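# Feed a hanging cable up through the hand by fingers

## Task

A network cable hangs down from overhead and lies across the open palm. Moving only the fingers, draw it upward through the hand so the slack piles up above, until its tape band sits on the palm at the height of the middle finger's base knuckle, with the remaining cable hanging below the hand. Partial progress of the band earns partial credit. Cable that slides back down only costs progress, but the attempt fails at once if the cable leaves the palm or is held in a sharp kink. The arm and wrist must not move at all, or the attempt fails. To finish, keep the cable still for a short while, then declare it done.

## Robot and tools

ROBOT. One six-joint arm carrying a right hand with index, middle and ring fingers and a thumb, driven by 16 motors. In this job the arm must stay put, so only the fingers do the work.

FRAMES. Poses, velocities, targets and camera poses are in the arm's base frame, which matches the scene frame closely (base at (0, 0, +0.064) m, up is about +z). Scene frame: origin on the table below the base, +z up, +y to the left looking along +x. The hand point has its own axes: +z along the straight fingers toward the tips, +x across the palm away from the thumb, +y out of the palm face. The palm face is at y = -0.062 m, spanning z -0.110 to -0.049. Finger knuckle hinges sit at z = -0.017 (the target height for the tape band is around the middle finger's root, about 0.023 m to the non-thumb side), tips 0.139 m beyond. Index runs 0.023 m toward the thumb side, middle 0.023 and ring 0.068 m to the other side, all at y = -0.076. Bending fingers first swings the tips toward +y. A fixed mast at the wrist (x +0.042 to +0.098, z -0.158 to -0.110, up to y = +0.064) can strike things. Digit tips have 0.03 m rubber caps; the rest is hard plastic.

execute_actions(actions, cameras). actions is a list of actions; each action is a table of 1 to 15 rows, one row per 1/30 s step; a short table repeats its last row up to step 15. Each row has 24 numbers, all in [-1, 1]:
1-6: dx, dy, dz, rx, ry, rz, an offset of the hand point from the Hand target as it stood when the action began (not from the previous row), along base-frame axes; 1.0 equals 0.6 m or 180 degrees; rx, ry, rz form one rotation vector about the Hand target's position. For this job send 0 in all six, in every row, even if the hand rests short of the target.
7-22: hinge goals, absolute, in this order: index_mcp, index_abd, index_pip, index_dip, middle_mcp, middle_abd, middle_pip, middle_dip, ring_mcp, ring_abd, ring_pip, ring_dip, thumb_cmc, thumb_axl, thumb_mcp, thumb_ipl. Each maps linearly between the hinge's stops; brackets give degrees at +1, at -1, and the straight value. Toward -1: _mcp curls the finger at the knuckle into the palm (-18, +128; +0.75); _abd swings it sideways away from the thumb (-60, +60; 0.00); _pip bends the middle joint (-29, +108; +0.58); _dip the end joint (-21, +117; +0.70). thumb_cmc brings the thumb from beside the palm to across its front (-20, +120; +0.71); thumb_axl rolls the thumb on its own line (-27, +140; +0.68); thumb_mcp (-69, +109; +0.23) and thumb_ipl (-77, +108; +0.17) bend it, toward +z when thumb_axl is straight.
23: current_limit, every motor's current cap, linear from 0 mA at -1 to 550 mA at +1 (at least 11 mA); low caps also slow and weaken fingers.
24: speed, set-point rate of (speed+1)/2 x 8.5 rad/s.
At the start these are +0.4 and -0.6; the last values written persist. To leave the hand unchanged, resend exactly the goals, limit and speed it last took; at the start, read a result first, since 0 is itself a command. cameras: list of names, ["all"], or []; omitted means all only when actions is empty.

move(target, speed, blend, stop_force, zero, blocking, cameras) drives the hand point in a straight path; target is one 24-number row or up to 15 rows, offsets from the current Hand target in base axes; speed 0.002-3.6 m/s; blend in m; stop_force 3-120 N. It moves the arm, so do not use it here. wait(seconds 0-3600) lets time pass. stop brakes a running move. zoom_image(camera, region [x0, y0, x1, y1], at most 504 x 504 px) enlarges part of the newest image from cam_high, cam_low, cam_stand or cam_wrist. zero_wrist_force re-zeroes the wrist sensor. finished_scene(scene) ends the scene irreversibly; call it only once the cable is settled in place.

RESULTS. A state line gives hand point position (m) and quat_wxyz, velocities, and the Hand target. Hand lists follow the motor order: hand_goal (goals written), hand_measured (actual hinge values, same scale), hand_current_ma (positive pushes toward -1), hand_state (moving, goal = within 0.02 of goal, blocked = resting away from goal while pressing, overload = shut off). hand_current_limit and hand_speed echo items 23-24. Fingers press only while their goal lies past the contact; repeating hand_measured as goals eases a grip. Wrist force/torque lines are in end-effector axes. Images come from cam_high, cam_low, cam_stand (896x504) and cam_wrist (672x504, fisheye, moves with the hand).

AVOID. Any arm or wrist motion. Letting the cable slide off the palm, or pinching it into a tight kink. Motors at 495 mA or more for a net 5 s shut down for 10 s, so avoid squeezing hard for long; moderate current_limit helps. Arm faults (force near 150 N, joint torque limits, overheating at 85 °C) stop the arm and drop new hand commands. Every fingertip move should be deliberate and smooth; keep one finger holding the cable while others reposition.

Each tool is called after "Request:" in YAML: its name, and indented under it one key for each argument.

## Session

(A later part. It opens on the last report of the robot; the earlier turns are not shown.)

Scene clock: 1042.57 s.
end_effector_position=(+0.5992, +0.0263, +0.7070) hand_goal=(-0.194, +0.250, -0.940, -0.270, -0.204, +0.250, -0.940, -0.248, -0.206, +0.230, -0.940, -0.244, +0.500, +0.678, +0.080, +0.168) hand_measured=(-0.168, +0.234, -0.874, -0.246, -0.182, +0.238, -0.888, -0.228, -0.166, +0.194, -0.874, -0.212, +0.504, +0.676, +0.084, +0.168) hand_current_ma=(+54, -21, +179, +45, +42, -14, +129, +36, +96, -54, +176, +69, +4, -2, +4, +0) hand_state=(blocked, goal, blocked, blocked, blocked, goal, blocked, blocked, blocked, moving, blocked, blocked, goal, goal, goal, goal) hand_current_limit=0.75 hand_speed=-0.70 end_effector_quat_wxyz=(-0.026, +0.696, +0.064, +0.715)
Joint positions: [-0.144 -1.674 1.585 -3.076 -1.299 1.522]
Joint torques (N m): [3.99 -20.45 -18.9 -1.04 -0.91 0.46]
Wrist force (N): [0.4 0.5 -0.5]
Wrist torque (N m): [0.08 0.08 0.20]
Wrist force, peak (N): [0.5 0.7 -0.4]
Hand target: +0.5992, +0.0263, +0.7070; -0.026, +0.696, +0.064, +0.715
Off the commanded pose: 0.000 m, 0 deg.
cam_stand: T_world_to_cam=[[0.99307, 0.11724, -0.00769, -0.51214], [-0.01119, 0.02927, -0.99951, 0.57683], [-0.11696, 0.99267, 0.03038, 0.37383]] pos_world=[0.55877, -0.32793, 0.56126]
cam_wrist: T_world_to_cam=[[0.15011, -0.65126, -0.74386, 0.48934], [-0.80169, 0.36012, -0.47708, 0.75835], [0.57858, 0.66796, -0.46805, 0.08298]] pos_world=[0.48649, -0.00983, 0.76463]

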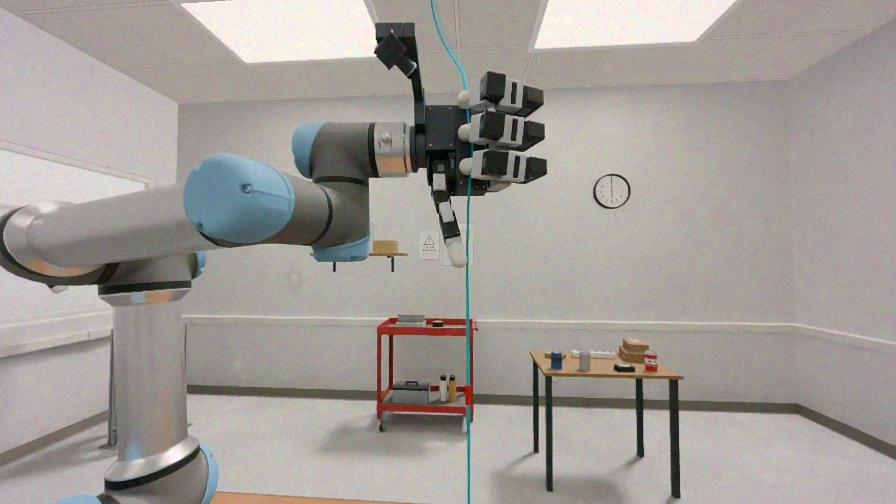

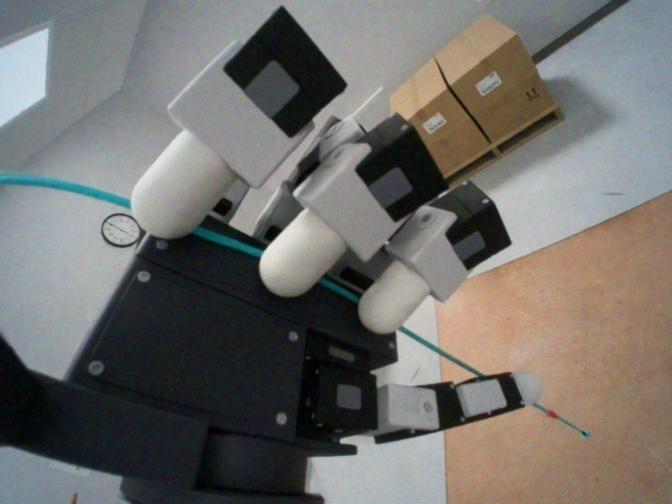

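Request:
execute_actions:
  actions:
    - [[0,0,0,0,0,0,-0.195,0.25,-0.94,-0.27,-0.205,0.25,-0.94,-0.249,-0.048,-0.55,-0.78,0.044,0.5,0.678,0.079,0.168,0.75,-0.4]]
    - [[0,0,0,0,0,0,-0.195,0.25,-0.94,-0.27,-0.205,0.25,-0.94,-0.249,-0.23,-0.55,-0.94,-0.198,0.5,0.678,0.079,0.168,0.75,-0.65]]
    - [[0,0,0,0,0,0,-0.195,0.25,-0.94,-0.27,-0.205,0.25,-0.94,-0.249,-0.23,-0.55,-0.94,-0.198,0.5,0.678,0.079,0.168,0.75,-0.65]]
  cameras: ["cam_stand","cam_wrist"]

Request:
zoom_image:
  camera: "cam_stand"
  region: [410, 50, 570, 230]

Request:
zoom_image:
  camera: "cam_wrist"
  region: [120, 180, 480, 420]

Scene clock: 1053.67 s.
end_effector_position=(+0.5992, +0.0263, +0.7070) hand_goal=(-0.194, +0.250, -0.940, -0.270, -0.204, +0.250, -0.940, -0.248, -0.230, -0.550, -0.940, -0.198, +0.500, +0.678, +0.080, +0.168) hand_measured=(-0.168, +0.234, -0.874, -0.246, -0.182, +0.238, -0.888, -0.228, -0.214, -0.548, -0.918, -0.168, +0.504, +0.676, +0.084, +0.168) hand_current_ma=(+54, -21, +179, +44, +42, -14, +129, +35, +27, +1, +41, +59, +4, -2, +4, +0) hand_state=(blocked, goal, blocked, blocked, blocked, goal, blocked, blocked, goal, goal, blocked, blocked, goal, goal, goal, goal) hand_current_limit=0.75 hand_speed=-0.65 end_effector_quat_wxyz=(-0.026, +0.696, +0.064, +0.715)
Joint positions: [-0.144 -1.674 1.585 -3.076 -1.299 1.522]
Joint torques (N m): [4.94 -20.37 -18.9 -1.03 -0.86 0.39]
Wrist force (N): [0.0 0.4 -0.3]
Wrist torque (N m): [0.05 0.11 0.18]
Wrist force, peak (N): [0.4 0.7 -0.5]
Hand target: +0.5992, +0.0263, +0.7070; -0.026, +0.696, +0.064, +0.715
Off the commanded pose: 0.000 m, 0 deg.
cam_stand: T_world_to_cam=[[0.99307, 0.11724, -0.00769, -0.51214], [-0.01119, 0.02927, -0.99951, 0.57683], [-0.11696, 0.99267, 0.03038, 0.37383]] pos_world=[0.55877, -0.32793, 0.56126]
cam_wrist: T_world_to_cam=[[0.15011, -0.65126, -0.74386, 0.48934], [-0.80169, 0.36012, -0.47708, 0.75835], [0.57858, 0.66796, -0.46805, 0.08298]] pos_world=[0.48649, -0.00983, 0.76463]

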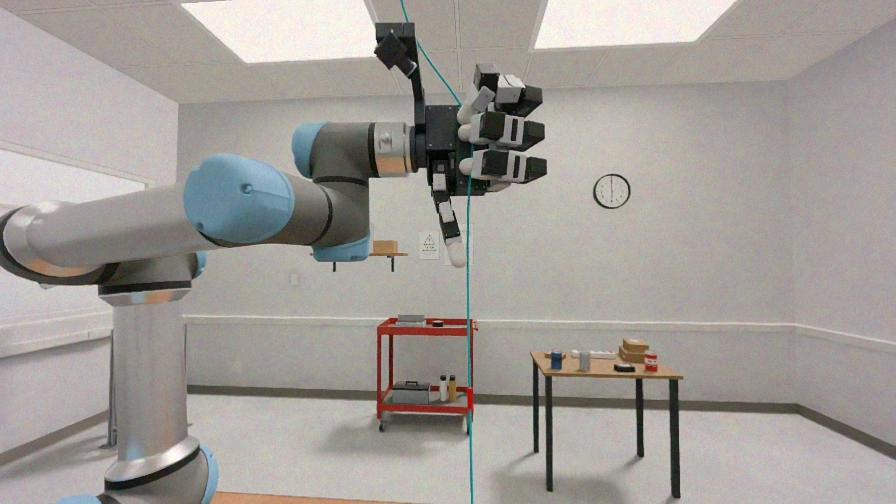

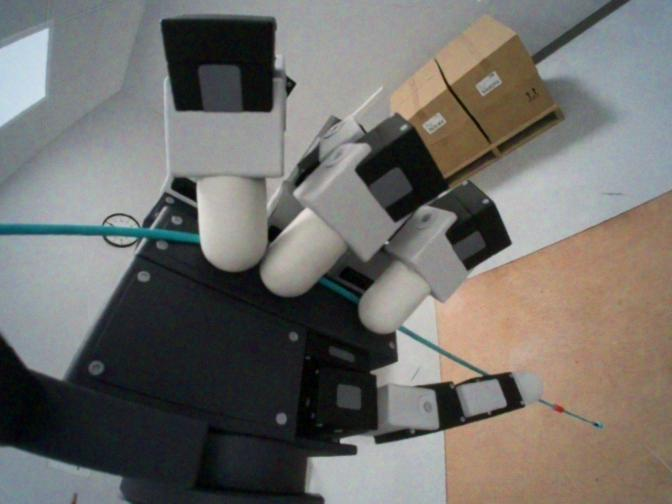

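Scaled by 2.800 from the camera's image (finer frame: 1280x720).

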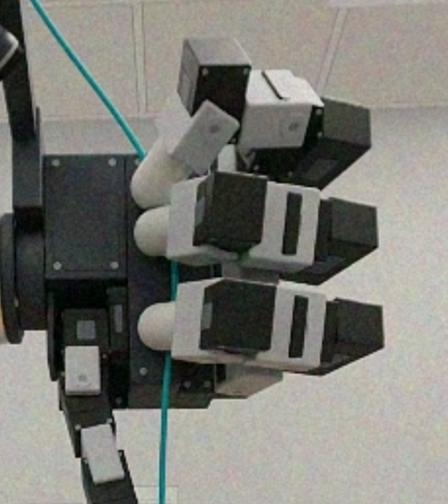

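Scaled by 1.400 from the camera's image (finer frame: 960x720).

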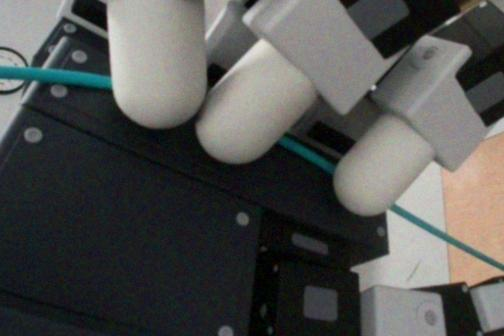

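Request:
execute_actions:
  actions:
    - [[0,0,0,0,0,0,-0.195,0.25,-0.94,-0.27,-0.024,-0.55,-0.78,0.01,-0.23,-0.55,-0.94,-0.198,0.5,0.678,0.079,0.168,0.75,-0.4]]
    - [[0,0,0,0,0,0,-0.195,0.25,-0.94,-0.27,-0.209,-0.55,-0.94,-0.24,-0.23,-0.55,-0.94,-0.198,0.5,0.678,0.079,0.168,0.75,-0.65]]
    - [[0,0,0,0,0,0,-0.195,0.25,-0.94,-0.27,-0.209,-0.55,-0.94,-0.24,-0.23,-0.55,-0.94,-0.198,0.5,0.678,0.079,0.168,0.75,-0.65]]
  cameras: ["cam_stand","cam_wrist"]

Request:
zoom_image:
  camera: "cam_stand"
  region: [410, 50, 570, 230]

Request:
zoom_image:
  camera: "cam_wrist"
  region: [120, 180, 480, 420]

Scene clock: 1063.77 s.
end_effector_position=(+0.5992, +0.0263, +0.7070) hand_goal=(-0.194, +0.250, -0.940, -0.270, -0.208, -0.550, -0.940, -0.240, -0.230, -0.550, -0.940, -0.198, +0.500, +0.678, +0.080, +0.168) hand_measured=(-0.168, +0.238, -0.874, -0.248, -0.202, -0.548, -0.930, -0.222, -0.214, -0.548, -0.918, -0.170, +0.504, +0.676, +0.084, +0.168) hand_current_ma=(+54, -16, +179, +42, +7, +2, +14, +31, +27, +1, +41, +58, +4, -2, +4, +0) hand_state=(blocked, goal, blocked, blocked, goal, goal, goal, goal, goal, goal, blocked, blocked, goal, goal, goal, goal) hand_current_limit=0.75 hand_speed=-0.65 end_effector_quat_wxyz=(-0.026, +0.696, +0.064, +0.715)
Joint positions: [-0.144 -1.674 1.585 -3.076 -1.299 1.522]
Joint torques (N m): [4.57 -20.97 -18.5 -1 -0.87 0.56]
Wrist force (N): [0.2 0.3 -0.3]
Wrist torque (N m): [0.04 0.11 0.18]
Wrist force, peak (N): [0.5 0.5 -0.7]
Hand target: +0.5992, +0.0263, +0.7070; -0.026, +0.696, +0.064, +0.715
Off the commanded pose: 0.000 m, 0 deg.
cam_stand: T_world_to_cam=[[0.99307, 0.11724, -0.00769, -0.51214], [-0.01119, 0.02927, -0.99951, 0.57683], [-0.11696, 0.99267, 0.03038, 0.37383]] pos_world=[0.55877, -0.32793, 0.56126]
cam_wrist: T_world_to_cam=[[0.15011, -0.65126, -0.74386, 0.48934], [-0.80169, 0.36012, -0.47708, 0.75835], [0.57858, 0.66796, -0.46805, 0.08298]] pos_world=[0.48649, -0.00983, 0.76463]

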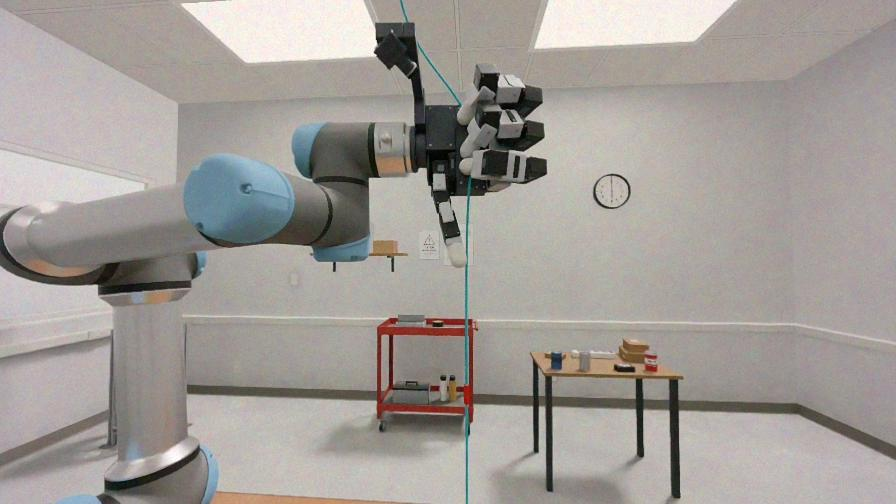

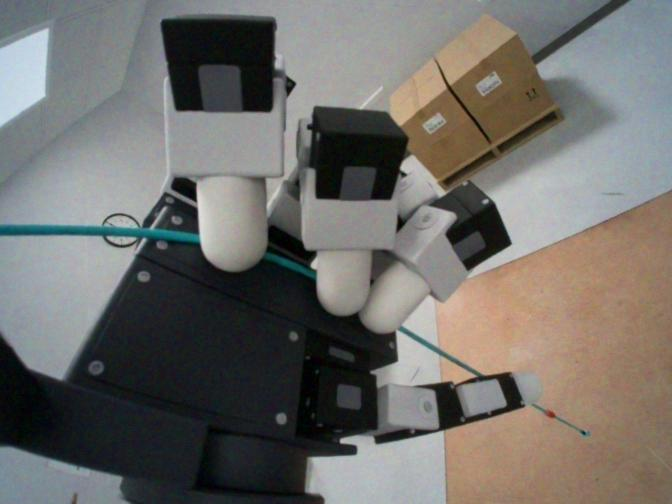

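Scaled by 2.800 from the camera's image (finer frame: 1280x720).

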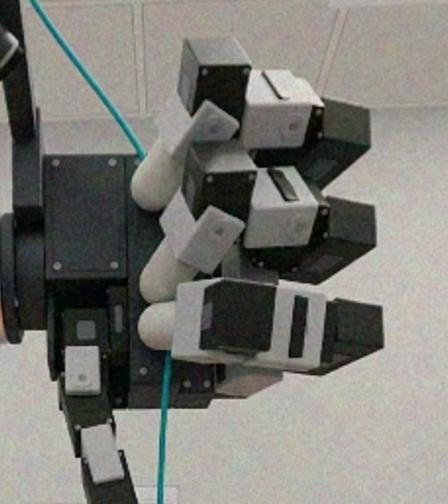

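Scaled by 1.400 from the camera's image (finer frame: 960x720).

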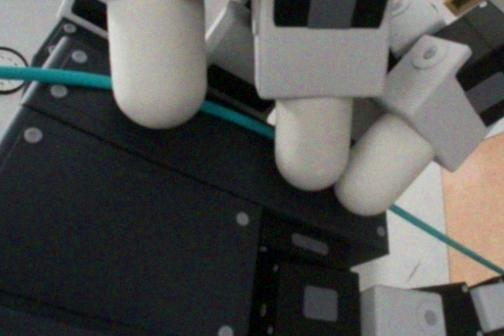

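Request:
execute_actions:
  actions:
    - [[0,0,0,0,0,0,-0.195,0.25,-0.94,-0.27,-0.09,-0.55,-0.74,0.02,-0.23,-0.55,-0.94,-0.198,0.5,0.678,0.079,0.168,0.75,-0.4]]
    - [[0,0,0,0,0,0,-0.195,0.25,-0.94,-0.27,0.02,-0.55,-0.76,-0.05,-0.23,-0.55,-0.94,-0.198,0.5,0.678,0.079,0.168,0.75,-0.5]]
    - [[0,0,0,0,0,0,-0.195,0.25,-0.94,-0.27,-0.178,-0.55,-0.94,-0.305,-0.23,-0.55,-0.94,-0.198,0.5,0.678,0.079,0.168,0.75,-0.65]]
    - [[0,0,0,0,0,0,-0.195,0.25,-0.94,-0.27,-0.178,-0.55,-0.94,-0.305,-0.23,-0.55,-0.94,-0.198,0.5,0.678,0.079,0.168,0.75,-0.65]]
  cameras: ["cam_stand","cam_wrist"]

Request:
zoom_image:
  camera: "cam_stand"
  region: [410, 50, 570, 230]

Request:
zoom_image:
  camera: "cam_wrist"
  region: [120, 180, 480, 420]

Scene clock: 1075.90 s.
end_effector_position=(+0.5992, +0.0263, +0.7070) hand_goal=(-0.194, +0.250, -0.940, -0.270, -0.178, -0.550, -0.940, -0.304, -0.230, -0.550, -0.940, -0.198, +0.500, +0.678, +0.080, +0.168) hand_measured=(-0.168, +0.244, -0.874, -0.250, -0.168, -0.550, -0.924, -0.282, -0.214, -0.550, -0.918, -0.170, +0.504, +0.676, +0.084, +0.168) hand_current_ma=(+54, -6, +179, +38, +13, +0, +24, +38, +27, +0, +42, +54, +4, -2, +4, +0) hand_state=(blocked, goal, blocked, blocked, goal, goal, goal, blocked, goal, goal, blocked, blocked, goal, goal, goal, goal) hand_current_limit=0.75 hand_speed=-0.65 end_effector_quat_wxyz=(-0.026, +0.696, +0.064, +0.715)
Joint positions: [-0.144 -1.674 1.585 -3.076 -1.299 1.522]
Joint torques (N m): [4.95 -21.01 -19.6 -1.22 -0.8 0.41]
Wrist force (N): [0.2 0.4 -0.3]
Wrist torque (N m): [0.05 0.09 0.19]
Wrist force, peak (N): [0.5 0.6 -0.4]
Hand target: +0.5992, +0.0263, +0.7070; -0.026, +0.696, +0.064, +0.715
Off the commanded pose: 0.000 m, 0 deg.
cam_stand: T_world_to_cam=[[0.99307, 0.11724, -0.00769, -0.51214], [-0.01119, 0.02927, -0.99951, 0.57683], [-0.11696, 0.99267, 0.03038, 0.37383]] pos_world=[0.55877, -0.32793, 0.56126]
cam_wrist: T_world_to_cam=[[0.15011, -0.65126, -0.74386, 0.48934], [-0.80169, 0.36012, -0.47708, 0.75835], [0.57858, 0.66796, -0.46805, 0.08298]] pos_world=[0.48649, -0.00983, 0.76463]

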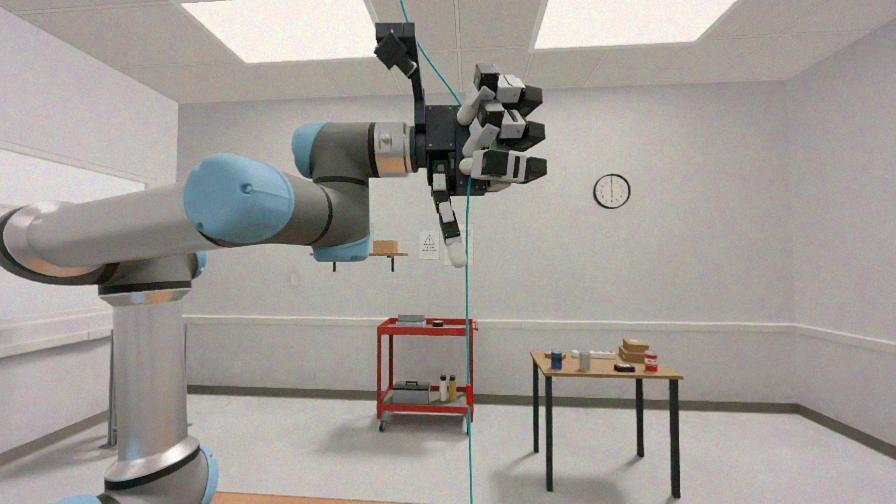

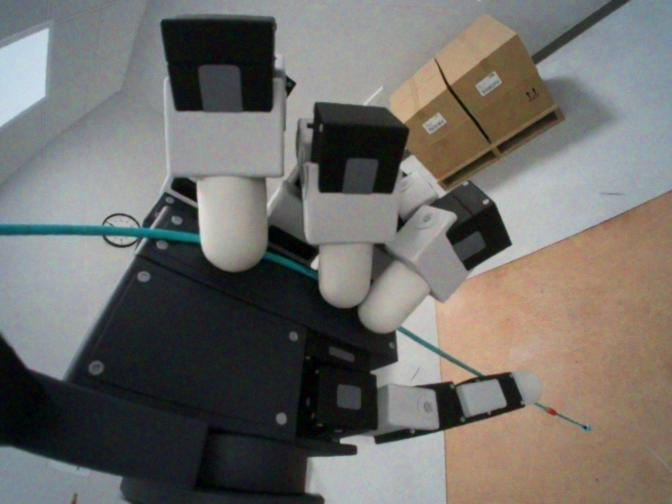

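Scaled by 2.800 from the camera's image (finer frame: 1280x720).

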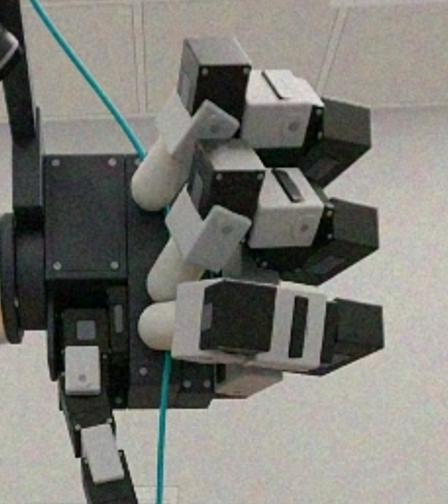

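Scaled by 1.400 from the camera's image (finer frame: 960x720).

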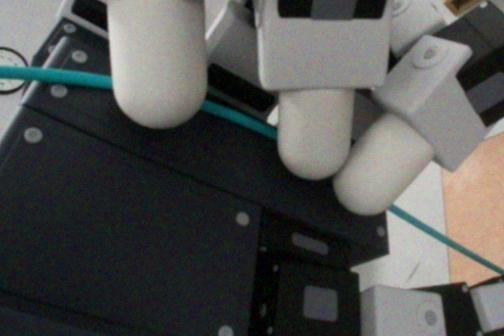

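Request:
execute_actions:
  actions:
    - [[0,0,0,0,0,0,-0.195,0.25,-0.94,-0.27,-0.186,-0.55,-0.96,-0.305,-0.235,-0.55,-0.955,-0.198,0.5,0.678,0.079,0.168,0.75,-0.65]]

Scene clock: 1081.23 s.
end_effector_position=(+0.5992, +0.0263, +0.7070) hand_goal=(-0.194, +0.250, -0.940, -0.270, -0.186, -0.550, -0.960, -0.304, -0.234, -0.550, -0.954, -0.198, +0.500, +0.678, +0.080, +0.168) hand_measured=(-0.168, +0.244, -0.874, -0.250, -0.172, -0.550, -0.924, -0.282, -0.214, -0.550, -0.918, -0.170, +0.504, +0.676, +0.084, +0.168) hand_current_ma=(+54, -6, +179, +38, +23, +0, +76, +38, +37, +0, +80, +54, +4, -2, +4, +0) hand_state=(blocked, goal, blocked, blocked, goal, goal, blocked, blocked, goal, goal, blocked, blocked, goal, goal, goal, goal) hand_current_limit=0.75 hand_speed=-0.65 end_effector_quat_wxyz=(-0.026, +0.696, +0.064, +0.715)
Joint positions: [-0.144 -1.674 1.585 -3.076 -1.299 1.522]
Joint torques (N m): [5.14 -21.05 -19.33 -1.23 -0.76 0.5]
Wrist force (N): [0.3 0.3 -0.3]
Wrist torque (N m): [0.03 0.08 0.19]
Wrist force, peak (N): [0.5 0.5 -0.6]
Hand target: +0.5992, +0.0263, +0.7070; -0.026, +0.696, +0.064, +0.715
Off the commanded pose: 0.000 m, 0 deg.

Request:
execute_actions:
  actions:
    - [[0,0,0,0,0,0,-0.195,0.25,-0.94,-0.27,-0.06,-0.55,-0.74,-0.05,-0.235,-0.55,-0.955,-0.198,0.5,0.678,0.079,0.168,0.75,-0.4]]
    - [[0,0,0,0,0,0,-0.195,0.25,-0.94,-0.27,0.053,-0.55,-0.76,-0.1,-0.235,-0.55,-0.955,-0.198,0.5,0.678,0.079,0.168,0.75,-0.5]]
    - [[0,0,0,0,0,0,-0.195,0.25,-0.94,-0.27,-0.15,-0.55,-0.95,-0.36,-0.235,-0.55,-0.955,-0.198,0.5,0.678,0.079,0.168,0.75,-0.65]]
    - [[0,0,0,0,0,0,-0.195,0.25,-0.94,-0.27,-0.15,-0.55,-0.95,-0.36,-0.235,-0.55,-0.955,-0.198,0.5,0.678,0.079,0.168,0.75,-0.65]]
  cameras: ["cam_stand","cam_wrist"]

Request:
zoom_image:
  camera: "cam_stand"
  region: [410, 50, 570, 230]

Request:
zoom_image:
  camera: "cam_wrist"
  region: [120, 180, 480, 420]

Scene clock: 1173.60 s.
end_effector_position=(+0.5992, +0.0263, +0.7070) hand_goal=(-0.194, +0.250, -0.940, -0.270, -0.150, -0.550, -0.950, -0.360, -0.234, -0.550, -0.954, -0.198, +0.500, +0.678, +0.080, +0.168) hand_measured=(-0.168, +0.250, -0.874, -0.252, -0.140, -0.550, -0.928, -0.330, -0.214, -0.554, -0.918, -0.174, +0.504, +0.676, +0.084, +0.168) hand_current_ma=(+54, +0, +179, +33, +16, +0, +40, +62, +37, -3, +80, +47, +4, -2, +4, +0) hand_state=(blocked, goal, blocked, goal, goal, goal, blocked, blocked, goal, goal, blocked, blocked, goal, goal, goal, goal) hand_current_limit=0.75 hand_speed=-0.65 end_effector_quat_wxyz=(-0.026, +0.696, +0.064, +0.715)
Joint positions: [-0.144 -1.674 1.585 -3.076 -1.299 1.522]
Joint torques (N m): [4.94 -25.25 -20.67 -2.67 -0.49 0.8]
Wrist force (N): [0.2 0.4 -0.5]
Wrist torque (N m): [0.07 0.09 0.19]
Wrist force, peak (N): [0.6 0.7 -0.4]
Hand target: +0.5992, +0.0263, +0.7070; -0.026, +0.696, +0.064, +0.715
Off the commanded pose: 0.000 m, 0 deg.
cam_stand: T_world_to_cam=[[0.99307, 0.11724, -0.00769, -0.51214], [-0.01119, 0.02927, -0.99951, 0.57683], [-0.11696, 0.99267, 0.03038, 0.37383]] pos_world=[0.55877, -0.32793, 0.56126]
cam_wrist: T_world_to_cam=[[0.15011, -0.65126, -0.74386, 0.48934], [-0.80169, 0.36012, -0.47708, 0.75835], [0.57858, 0.66796, -0.46805, 0.08298]] pos_world=[0.48649, -0.00983, 0.76463]

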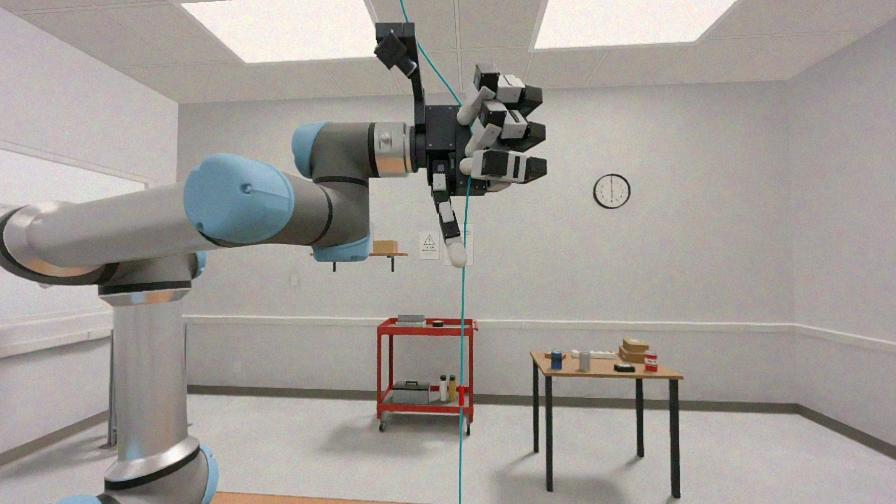

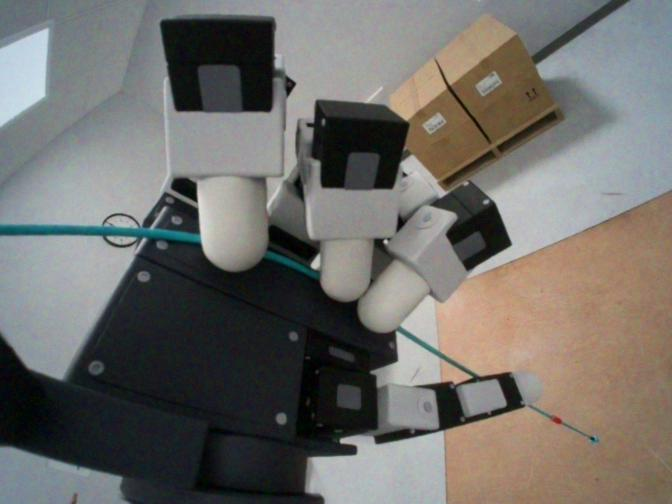

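Scaled by 2.800 from the camera's image (finer frame: 1280x720).

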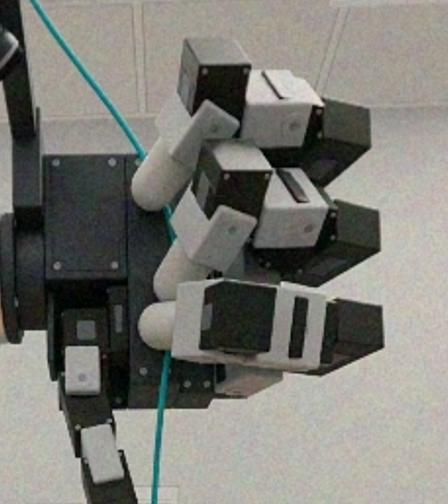

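Scaled by 1.400 from the camera's image (finer frame: 960x720).

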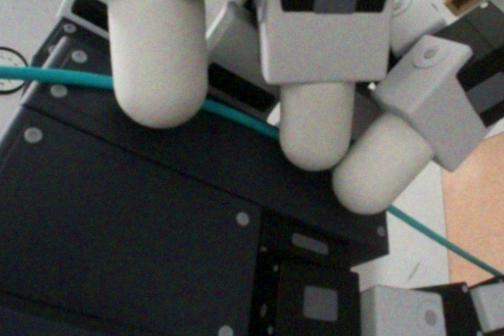

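Request:
execute_actions:
  actions:
    - [[0,0,0,0,0,0,-0.195,0.25,-0.94,-0.27,-0.2,-0.55,-0.945,-0.265,-0.235,-0.55,-0.955,-0.198,0.5,0.678,0.079,0.168,0.75,-0.8]]
    - [[0,0,0,0,0,0,-0.195,0.25,-0.94,-0.27,-0.225,-0.55,-0.945,-0.212,-0.235,-0.55,-0.955,-0.198,0.5,0.678,0.079,0.168,0.75,-0.8]]
  cameras: ["cam_stand","cam_wrist"]

Request:
zoom_image:
  camera: "cam_stand"
  region: [410, 50, 570, 230]

Request:
zoom_image:
  camera: "cam_wrist"
  region: [120, 180, 480, 420]

Scene clock: 1198.43 s.
end_effector_position=(+0.5992, +0.0263, +0.7070) hand_goal=(-0.194, +0.250, -0.940, -0.270, -0.224, -0.550, -0.944, -0.212, -0.234, -0.550, -0.954, -0.198, +0.500, +0.678, +0.080, +0.168) hand_measured=(-0.172, +0.250, -0.874, -0.250, -0.186, -0.552, -0.938, -0.240, -0.214, -0.554, -0.918, -0.174, +0.504, +0.676, +0.084, +0.168) hand_current_ma=(+45, +0, +179, +36, +90, -1, +7, -57, +37, -3, +80, +47, +4, -2, +4, +0) hand_state=(blocked, goal, blocked, blocked, blocked, goal, goal, blocked, goal, goal, blocked, blocked, goal, goal, goal, goal) hand_current_limit=0.75 hand_speed=-0.80 end_effector_quat_wxyz=(-0.026, +0.696, +0.064, +0.715)
Joint positions: [-0.144 -1.674 1.585 -3.076 -1.299 1.522]
Joint torques (N m): [5.19 -25.6 -21.48 -3.05 -0.38 0.82]
Wrist force (N): [0.3 0.4 -0.4]
Wrist torque (N m): [0.06 0.09 0.19]
Wrist force, peak (N): [0.7 0.5 -0.5]
Hand target: +0.5992, +0.0263, +0.7070; -0.026, +0.696, +0.064, +0.715
Off the commanded pose: 0.000 m, 0 deg.
cam_stand: T_world_to_cam=[[0.99307, 0.11724, -0.00769, -0.51214], [-0.01119, 0.02927, -0.99951, 0.57683], [-0.11696, 0.99267, 0.03038, 0.37383]] pos_world=[0.55877, -0.32793, 0.56126]
cam_wrist: T_world_to_cam=[[0.15011, -0.65126, -0.74386, 0.48934], [-0.80169, 0.36012, -0.47708, 0.75835], [0.57858, 0.66796, -0.46805, 0.08298]] pos_world=[0.48649, -0.00983, 0.76463]

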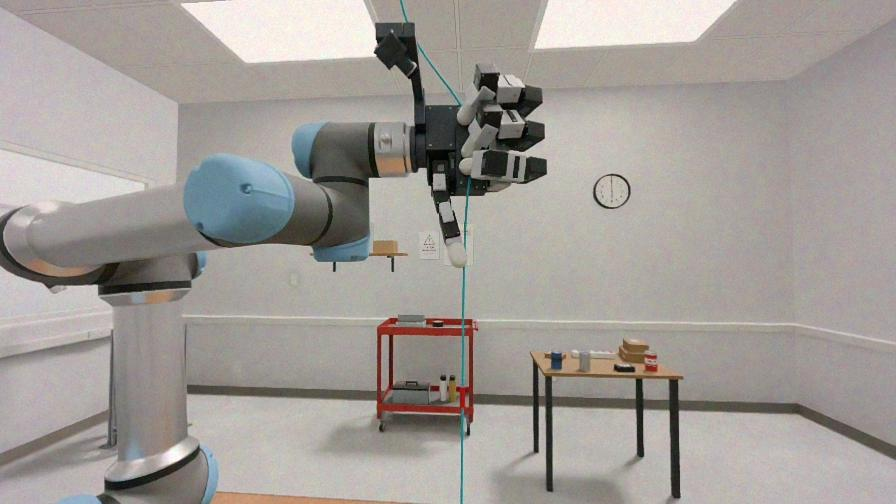

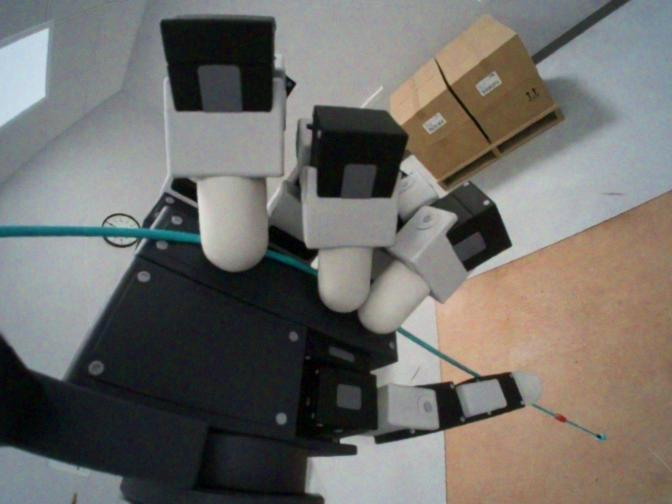

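Scaled by 2.800 from the camera's image (finer frame: 1280x720).

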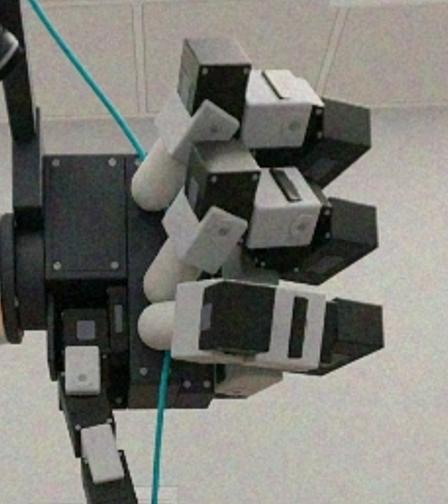

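Scaled by 1.400 from the camera's image (finer frame: 960x720).

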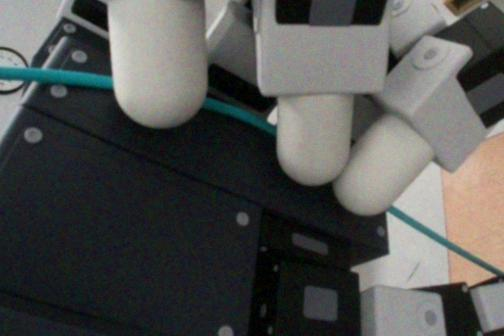

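Request:
execute_actions:
  actions:
    - [[0,0,0,0,0,0,-0.195,0.25,-0.94,-0.27,-0.024,-0.55,-0.78,0.01,-0.235,-0.55,-0.955,-0.198,0.5,0.678,0.079,0.168,0.75,-0.5]]
    - [[0,0,0,0,0,0,-0.195,0.25,-0.94,-0.27,-0.024,-0.55,-0.78,0.01,-0.03,-0.55,-0.78,0.02,0.5,0.678,0.079,0.168,0.75,-0.6]]
  cameras: ["cam_stand","cam_wrist"]

Request:
zoom_image:
  camera: "cam_stand"
  region: [410, 50, 570, 230]

Request:
zoom_image:
  camera: "cam_wrist"
  region: [120, 180, 480, 420]

Scene clock: 1227.67 s.
end_effector_position=(+0.5992, +0.0263, +0.7070) hand_goal=(-0.194, +0.250, -0.940, -0.270, -0.024, -0.550, -0.780, +0.010, -0.030, -0.550, -0.780, +0.020, +0.500, +0.678, +0.080, +0.168) hand_measured=(-0.172, +0.250, -0.874, -0.250, -0.026, -0.550, -0.786, +0.008, -0.032, -0.552, -0.784, +0.018, +0.504, +0.676, +0.084, +0.168) hand_current_ma=(+45, +0, +179, +36, -1, +0, -6, -2, -1, -1, -4, -2, +4, -2, +4, +0) hand_state=(blocked, goal, blocked, blocked, goal, goal, goal, goal, goal, goal, goal, goal, goal, goal, goal, goal) hand_current_limit=0.75 hand_speed=-0.60 end_effector_quat_wxyz=(-0.026, +0.696, +0.064, +0.715)
Joint positions: [-0.144 -1.674 1.585 -3.076 -1.299 1.522]
Joint torques (N m): [4.82 -25.76 -21.77 -3.34 -0.45 0.78]
Wrist force (N): [0.6 0.5 -0.4]
Wrist torque (N m): [0.07 0.05 0.21]
Wrist force, peak (N): [0.6 0.6 -0.6]
Hand target: +0.5992, +0.0263, +0.7070; -0.026, +0.696, +0.064, +0.715
Off the commanded pose: 0.000 m, 0 deg.
cam_stand: T_world_to_cam=[[0.99307, 0.11724, -0.00769, -0.51214], [-0.01119, 0.02927, -0.99951, 0.57683], [-0.11696, 0.99267, 0.03038, 0.37383]] pos_world=[0.55877, -0.32793, 0.56126]
cam_wrist: T_world_to_cam=[[0.15011, -0.65126, -0.74386, 0.48934], [-0.80169, 0.36012, -0.47708, 0.75835], [0.57858, 0.66796, -0.46805, 0.08298]] pos_world=[0.48649, -0.00983, 0.76463]

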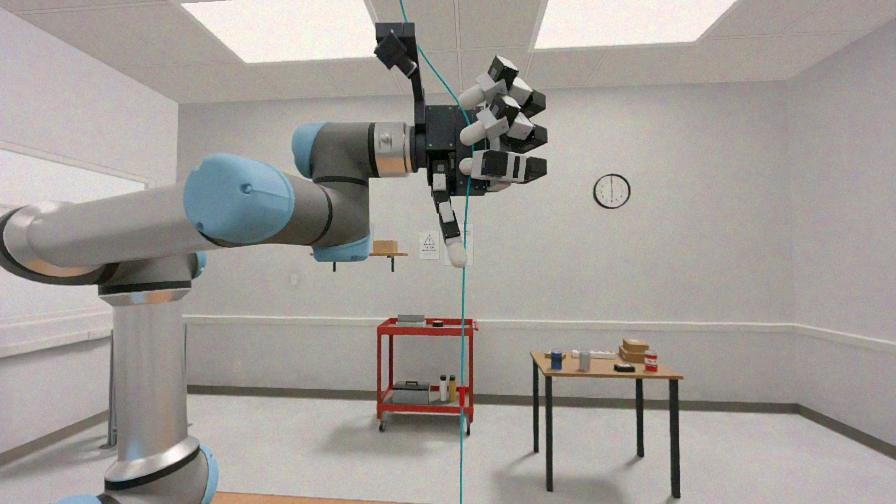

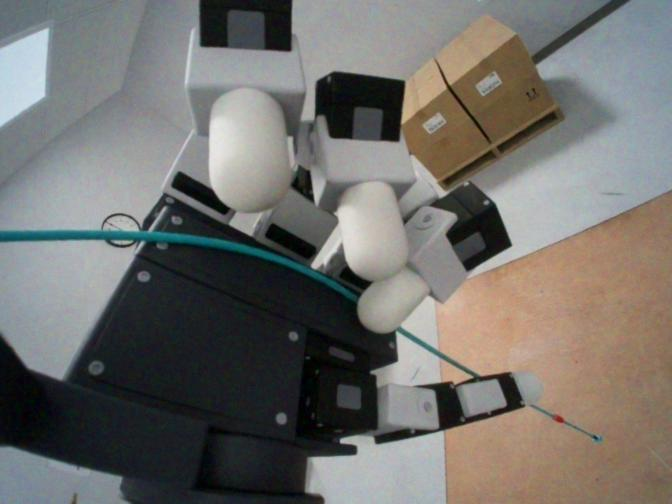

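Scaled by 2.800 from the camera's image (finer frame: 1280x720).

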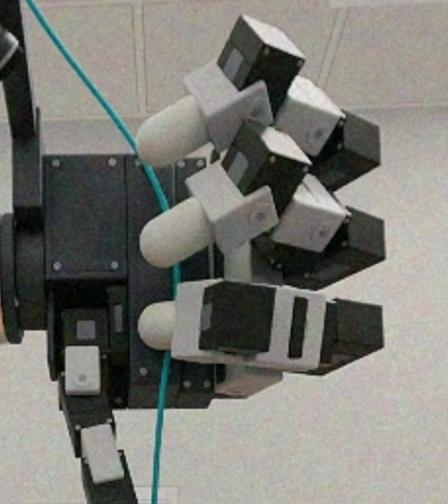

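Scaled by 1.400 from the camera's image (finer frame: 960x720).

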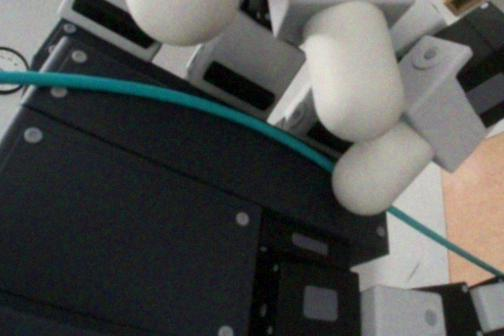

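Request:
execute_actions:
  actions:
    - [[0,0,0,0,0,0,-0.195,0.25,-0.94,-0.27,0.075,-0.55,-0.78,-0.127,-0.03,-0.55,-0.78,0.02,0.5,0.678,0.079,0.168,0.75,-0.5]]
    - [[0,0,0,0,0,0,-0.195,0.25,-0.94,-0.27,-0.17,-0.55,-0.95,-0.32,0.0,-0.55,-0.78,-0.02,0.5,0.678,0.079,0.168,0.75,-0.65]]
    - [[0,0,0,0,0,0,-0.195,0.25,-0.94,-0.27,-0.175,-0.55,-0.95,-0.31,0.0,-0.55,-0.78,-0.02,0.5,0.678,0.079,0.168,0.75,-0.65]]
    - [[0,0,0,0,0,0,-0.195,0.25,-0.94,-0.27,-0.175,-0.55,-0.95,-0.31,-0.19,-0.55,-0.94,-0.278,0.5,0.678,0.079,0.168,0.75,-0.65]]
    - [[0,0,0,0,0,0,-0.195,0.25,-0.94,-0.27,-0.175,-0.55,-0.95,-0.31,-0.19,-0.55,-0.94,-0.278,0.5,0.678,0.079,0.168,0.75,-0.65]]
  cameras: ["cam_stand","cam_wrist"]

Request:
zoom_image:
  camera: "cam_stand"
  region: [410, 50, 570, 230]

Request:
zoom_image:
  camera: "cam_wrist"
  region: [120, 180, 480, 420]

Scene clock: 1252.53 s.
end_effector_position=(+0.5992, +0.0263, +0.7070) hand_goal=(-0.194, +0.250, -0.940, -0.270, -0.174, -0.550, -0.950, -0.310, -0.190, -0.550, -0.940, -0.278, +0.500, +0.678, +0.080, +0.168) hand_measured=(-0.172, +0.250, -0.874, -0.250, -0.124, -0.556, -0.924, -0.308, -0.168, -0.554, -0.910, -0.242, +0.504, +0.676, +0.084, +0.168) hand_current_ma=(+45, +0, +179, +36, +131, -7, +51, +1, +42, -2, +59, +81, +4, -2, +4, +0) hand_state=(blocked, goal, blocked, blocked, blocked, goal, blocked, goal, blocked, goal, blocked, blocked, goal, goal, goal, goal) hand_current_limit=0.75 hand_speed=-0.65 end_effector_quat_wxyz=(-0.026, +0.696, +0.064, +0.715)
Joint positions: [-0.144 -1.674 1.585 -3.076 -1.299 1.522]
Joint torques (N m): [5.13 -25.46 -22.13 -3.38 -0.28 0.84]
Wrist force (N): [0.0 0.5 -0.2]
Wrist torque (N m): [0.06 0.11 0.18]
Wrist force, peak (N): [0.3 0.8 -0.5]
Hand target: +0.5992, +0.0263, +0.7070; -0.026, +0.696, +0.064, +0.715
Off the commanded pose: 0.000 m, 0 deg.
cam_stand: T_world_to_cam=[[0.99307, 0.11724, -0.00769, -0.51214], [-0.01119, 0.02927, -0.99951, 0.57683], [-0.11696, 0.99267, 0.03038, 0.37383]] pos_world=[0.55877, -0.32793, 0.56126]
cam_wrist: T_world_to_cam=[[0.15011, -0.65126, -0.74386, 0.48934], [-0.80169, 0.36012, -0.47708, 0.75835], [0.57858, 0.66796, -0.46805, 0.08298]] pos_world=[0.48649, -0.00983, 0.76463]

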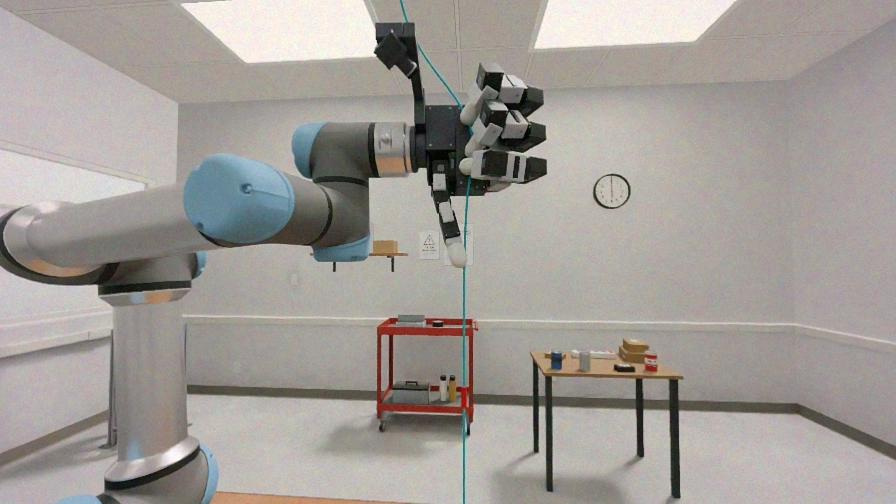

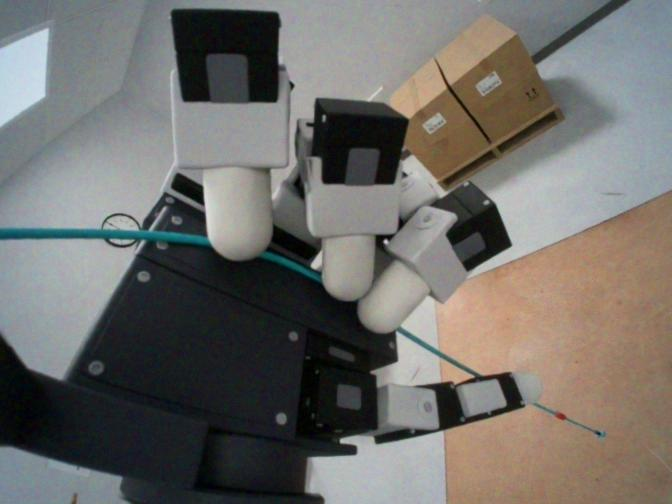

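Scaled by 2.800 from the camera's image (finer frame: 1280x720).

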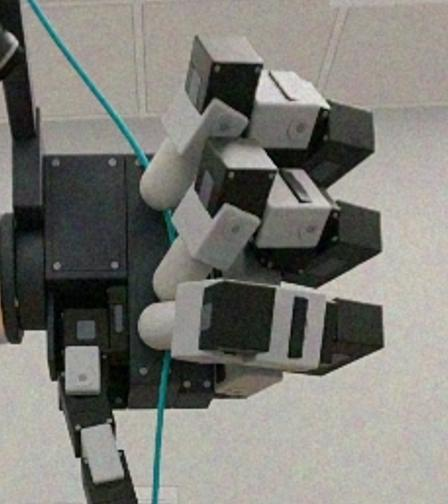

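Scaled by 1.400 from the camera's image (finer frame: 960x720).

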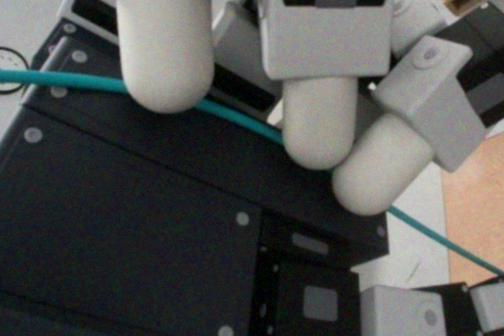

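Request:
execute_actions:
  actions:
    - [[0,0,0,0,0,0,0.028,-0.55,-0.78,-0.065,-0.165,-0.55,-0.95,-0.32,-0.19,-0.55,-0.94,-0.278,0.5,0.678,0.079,0.168,0.75,-0.4]]
    - [[0,0,0,0,0,0,0.028,-0.55,-0.78,-0.065,-0.165,-0.55,-0.95,-0.32,-0.19,-0.55,-0.94,-0.278,0.5,0.678,0.079,0.168,0.75,-0.4]]
  cameras: ["cam_stand","cam_wrist"]

Request:
zoom_image:
  camera: "cam_stand"
  region: [410, 50, 570, 230]

Request:
zoom_image:
  camera: "cam_wrist"
  region: [120, 180, 480, 420]

Scene clock: 1266.93 s.
end_effector_position=(+0.5992, +0.0263, +0.7070) hand_goal=(+0.028, -0.550, -0.780, -0.064, -0.164, -0.550, -0.950, -0.320, -0.190, -0.550, -0.940, -0.278, +0.500, +0.678, +0.080, +0.168) hand_measured=(+0.026, -0.544, -0.782, -0.066, -0.124, -0.558, -0.924, -0.314, -0.168, -0.554, -0.910, -0.242, +0.504, +0.676, +0.084, +0.168) hand_current_ma=(-1, +5, -1, -2, +96, -7, +52, +7, +42, -2, +59, +81, +4, -2, +4, +0) hand_state=(goal, goal, goal, goal, blocked, goal, blocked, goal, blocked, goal, blocked, blocked, goal, goal, goal, goal) hand_current_limit=0.75 hand_speed=-0.40 end_effector_quat_wxyz=(-0.026, +0.696, +0.064, +0.715)
Joint positions: [-0.144 -1.674 1.585 -3.076 -1.299 1.522]
Joint torques (N m): [5.23 -25.16 -22.07 -3.27 -0.28 0.82]
Wrist force (N): [0.0 0.3 -0.3]
Wrist torque (N m): [0.04 0.11 0.17]
Wrist force, peak (N): [0.5 0.6 -0.7]
Hand target: +0.5992, +0.0263, +0.7070; -0.026, +0.696, +0.064, +0.715
Off the commanded pose: 0.000 m, 0 deg.
cam_stand: T_world_to_cam=[[0.99307, 0.11724, -0.00769, -0.51214], [-0.01119, 0.02927, -0.99951, 0.57683], [-0.11696, 0.99267, 0.03038, 0.37383]] pos_world=[0.55877, -0.32793, 0.56126]
cam_wrist: T_world_to_cam=[[0.15011, -0.65126, -0.74386, 0.48934], [-0.80169, 0.36012, -0.47708, 0.75835], [0.57858, 0.66796, -0.46805, 0.08298]] pos_world=[0.48649, -0.00983, 0.76463]

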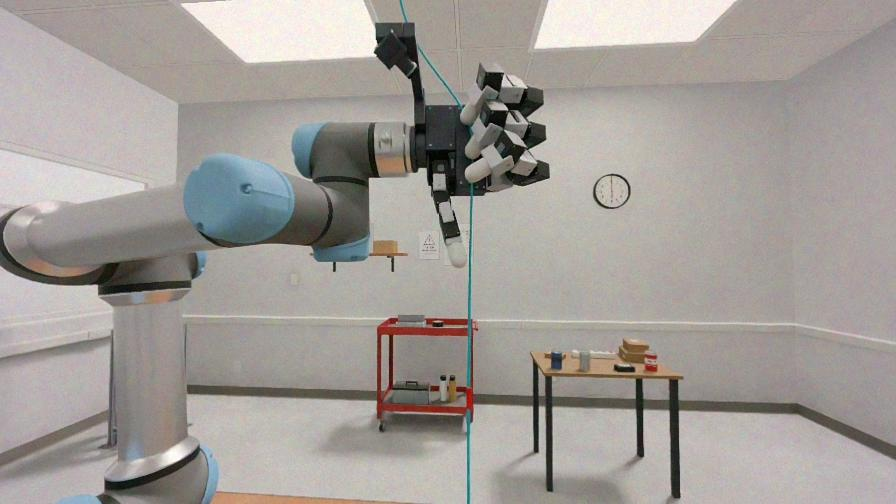

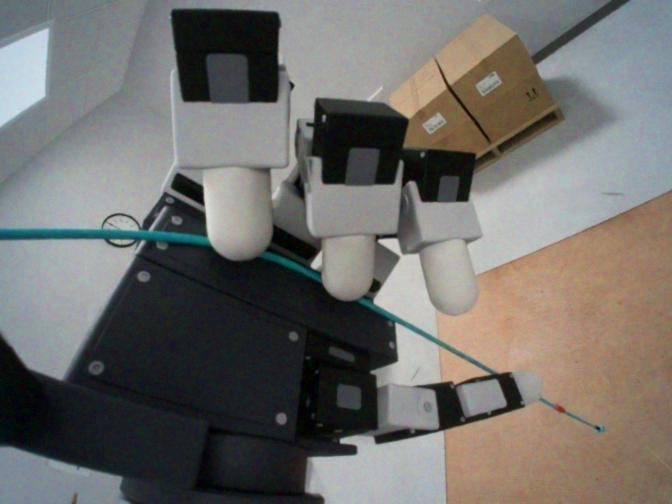

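Scaled by 2.800 from the camera's image (finer frame: 1280x720).

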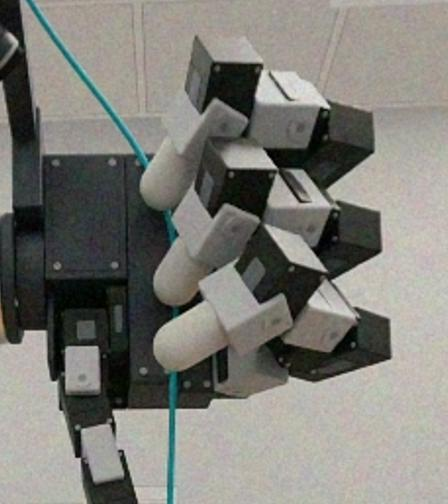

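Scaled by 1.400 from the camera's image (finer frame: 960x720).

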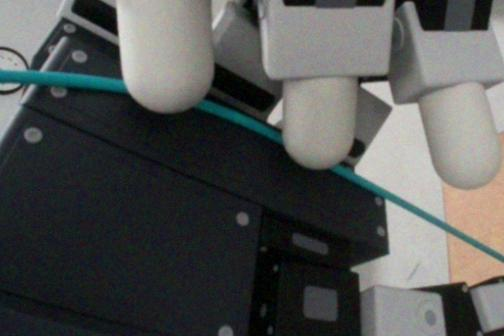

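Request:
execute_actions:
  actions:
    - [[0,0,0,0,0,0,-0.205,-0.55,-0.94,-0.25,-0.165,-0.55,-0.95,-0.32,-0.19,-0.55,-0.94,-0.278,0.5,0.678,0.079,0.168,0.75,-0.65]]
    - [[0,0,0,0,0,0,-0.215,-0.55,-0.94,-0.23,-0.165,-0.55,-0.95,-0.32,-0.19,-0.55,-0.94,-0.278,0.5,0.678,0.079,0.168,0.75,-0.65]]
  cameras: ["cam_stand","cam_wrist"]

Request:
zoom_image:
  camera: "cam_stand"
  region: [410, 50, 570, 230]

Request:
zoom_image:
  camera: "cam_wrist"
  region: [120, 180, 480, 420]

Scene clock: 1276.03 s.
end_effector_position=(+0.5992, +0.0263, +0.7070) hand_goal=(-0.214, -0.550, -0.940, -0.230, -0.164, -0.550, -0.950, -0.320, -0.190, -0.550, -0.940, -0.278, +0.500, +0.678, +0.080, +0.168) hand_measured=(-0.184, -0.554, -0.920, -0.226, -0.124, -0.558, -0.922, -0.314, -0.168, -0.554, -0.910, -0.242, +0.504, +0.676, +0.084, +0.168) hand_current_ma=(+67, -4, +34, +3, +96, -8, +55, +7, +42, -3, +59, +80, +4, -2, +4, +0) hand_state=(blocked, goal, goal, goal, blocked, goal, blocked, goal, blocked, goal, blocked, blocked, goal, goal, goal, goal) hand_current_limit=0.75 hand_speed=-0.65 end_effector_quat_wxyz=(-0.026, +0.696, +0.064, +0.715)
Joint positions: [-0.144 -1.674 1.585 -3.076 -1.299 1.522]
Joint torques (N m): [5.02 -24.76 -22.44 -3.21 -0.12 0.7]
Wrist force (N): [0.3 0.6 -0.4]
Wrist torque (N m): [0.08 0.09 0.18]
Wrist force, peak (N): [0.6 0.7 -0.4]
Hand target: +0.5992, +0.0263, +0.7070; -0.026, +0.696, +0.064, +0.715
Off the commanded pose: 0.000 m, 0 deg.
cam_stand: T_world_to_cam=[[0.99307, 0.11724, -0.00769, -0.51214], [-0.01119, 0.02927, -0.99951, 0.57683], [-0.11696, 0.99267, 0.03038, 0.37383]] pos_world=[0.55877, -0.32793, 0.56126]
cam_wrist: T_world_to_cam=[[0.15011, -0.65126, -0.74386, 0.48934], [-0.80169, 0.36012, -0.47708, 0.75835], [0.57858, 0.66796, -0.46805, 0.08298]] pos_world=[0.48649, -0.00983, 0.76463]

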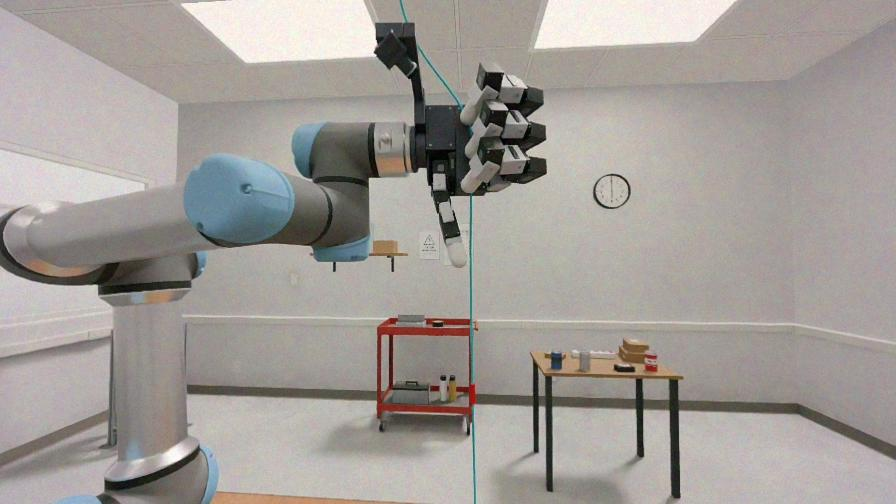

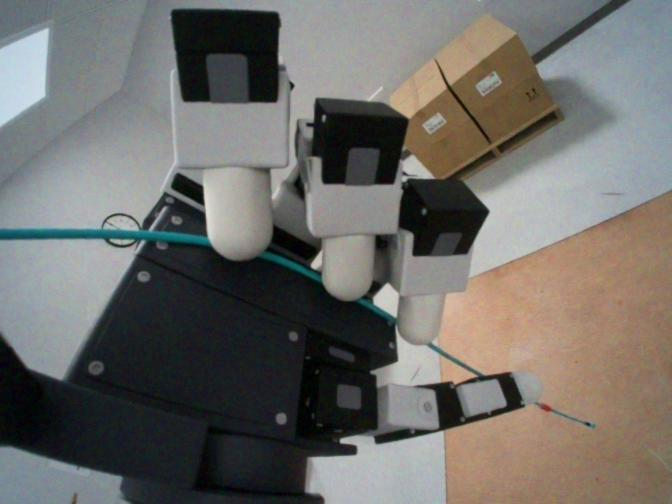

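Scaled by 2.800 from the camera's image (finer frame: 1280x720).

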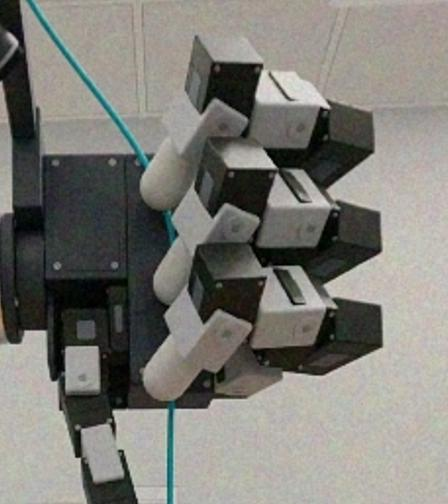

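Scaled by 1.400 from the camera's image (finer frame: 960x720).

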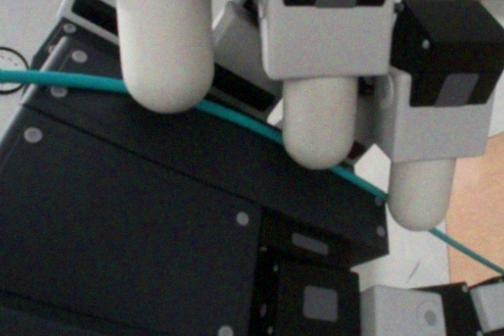

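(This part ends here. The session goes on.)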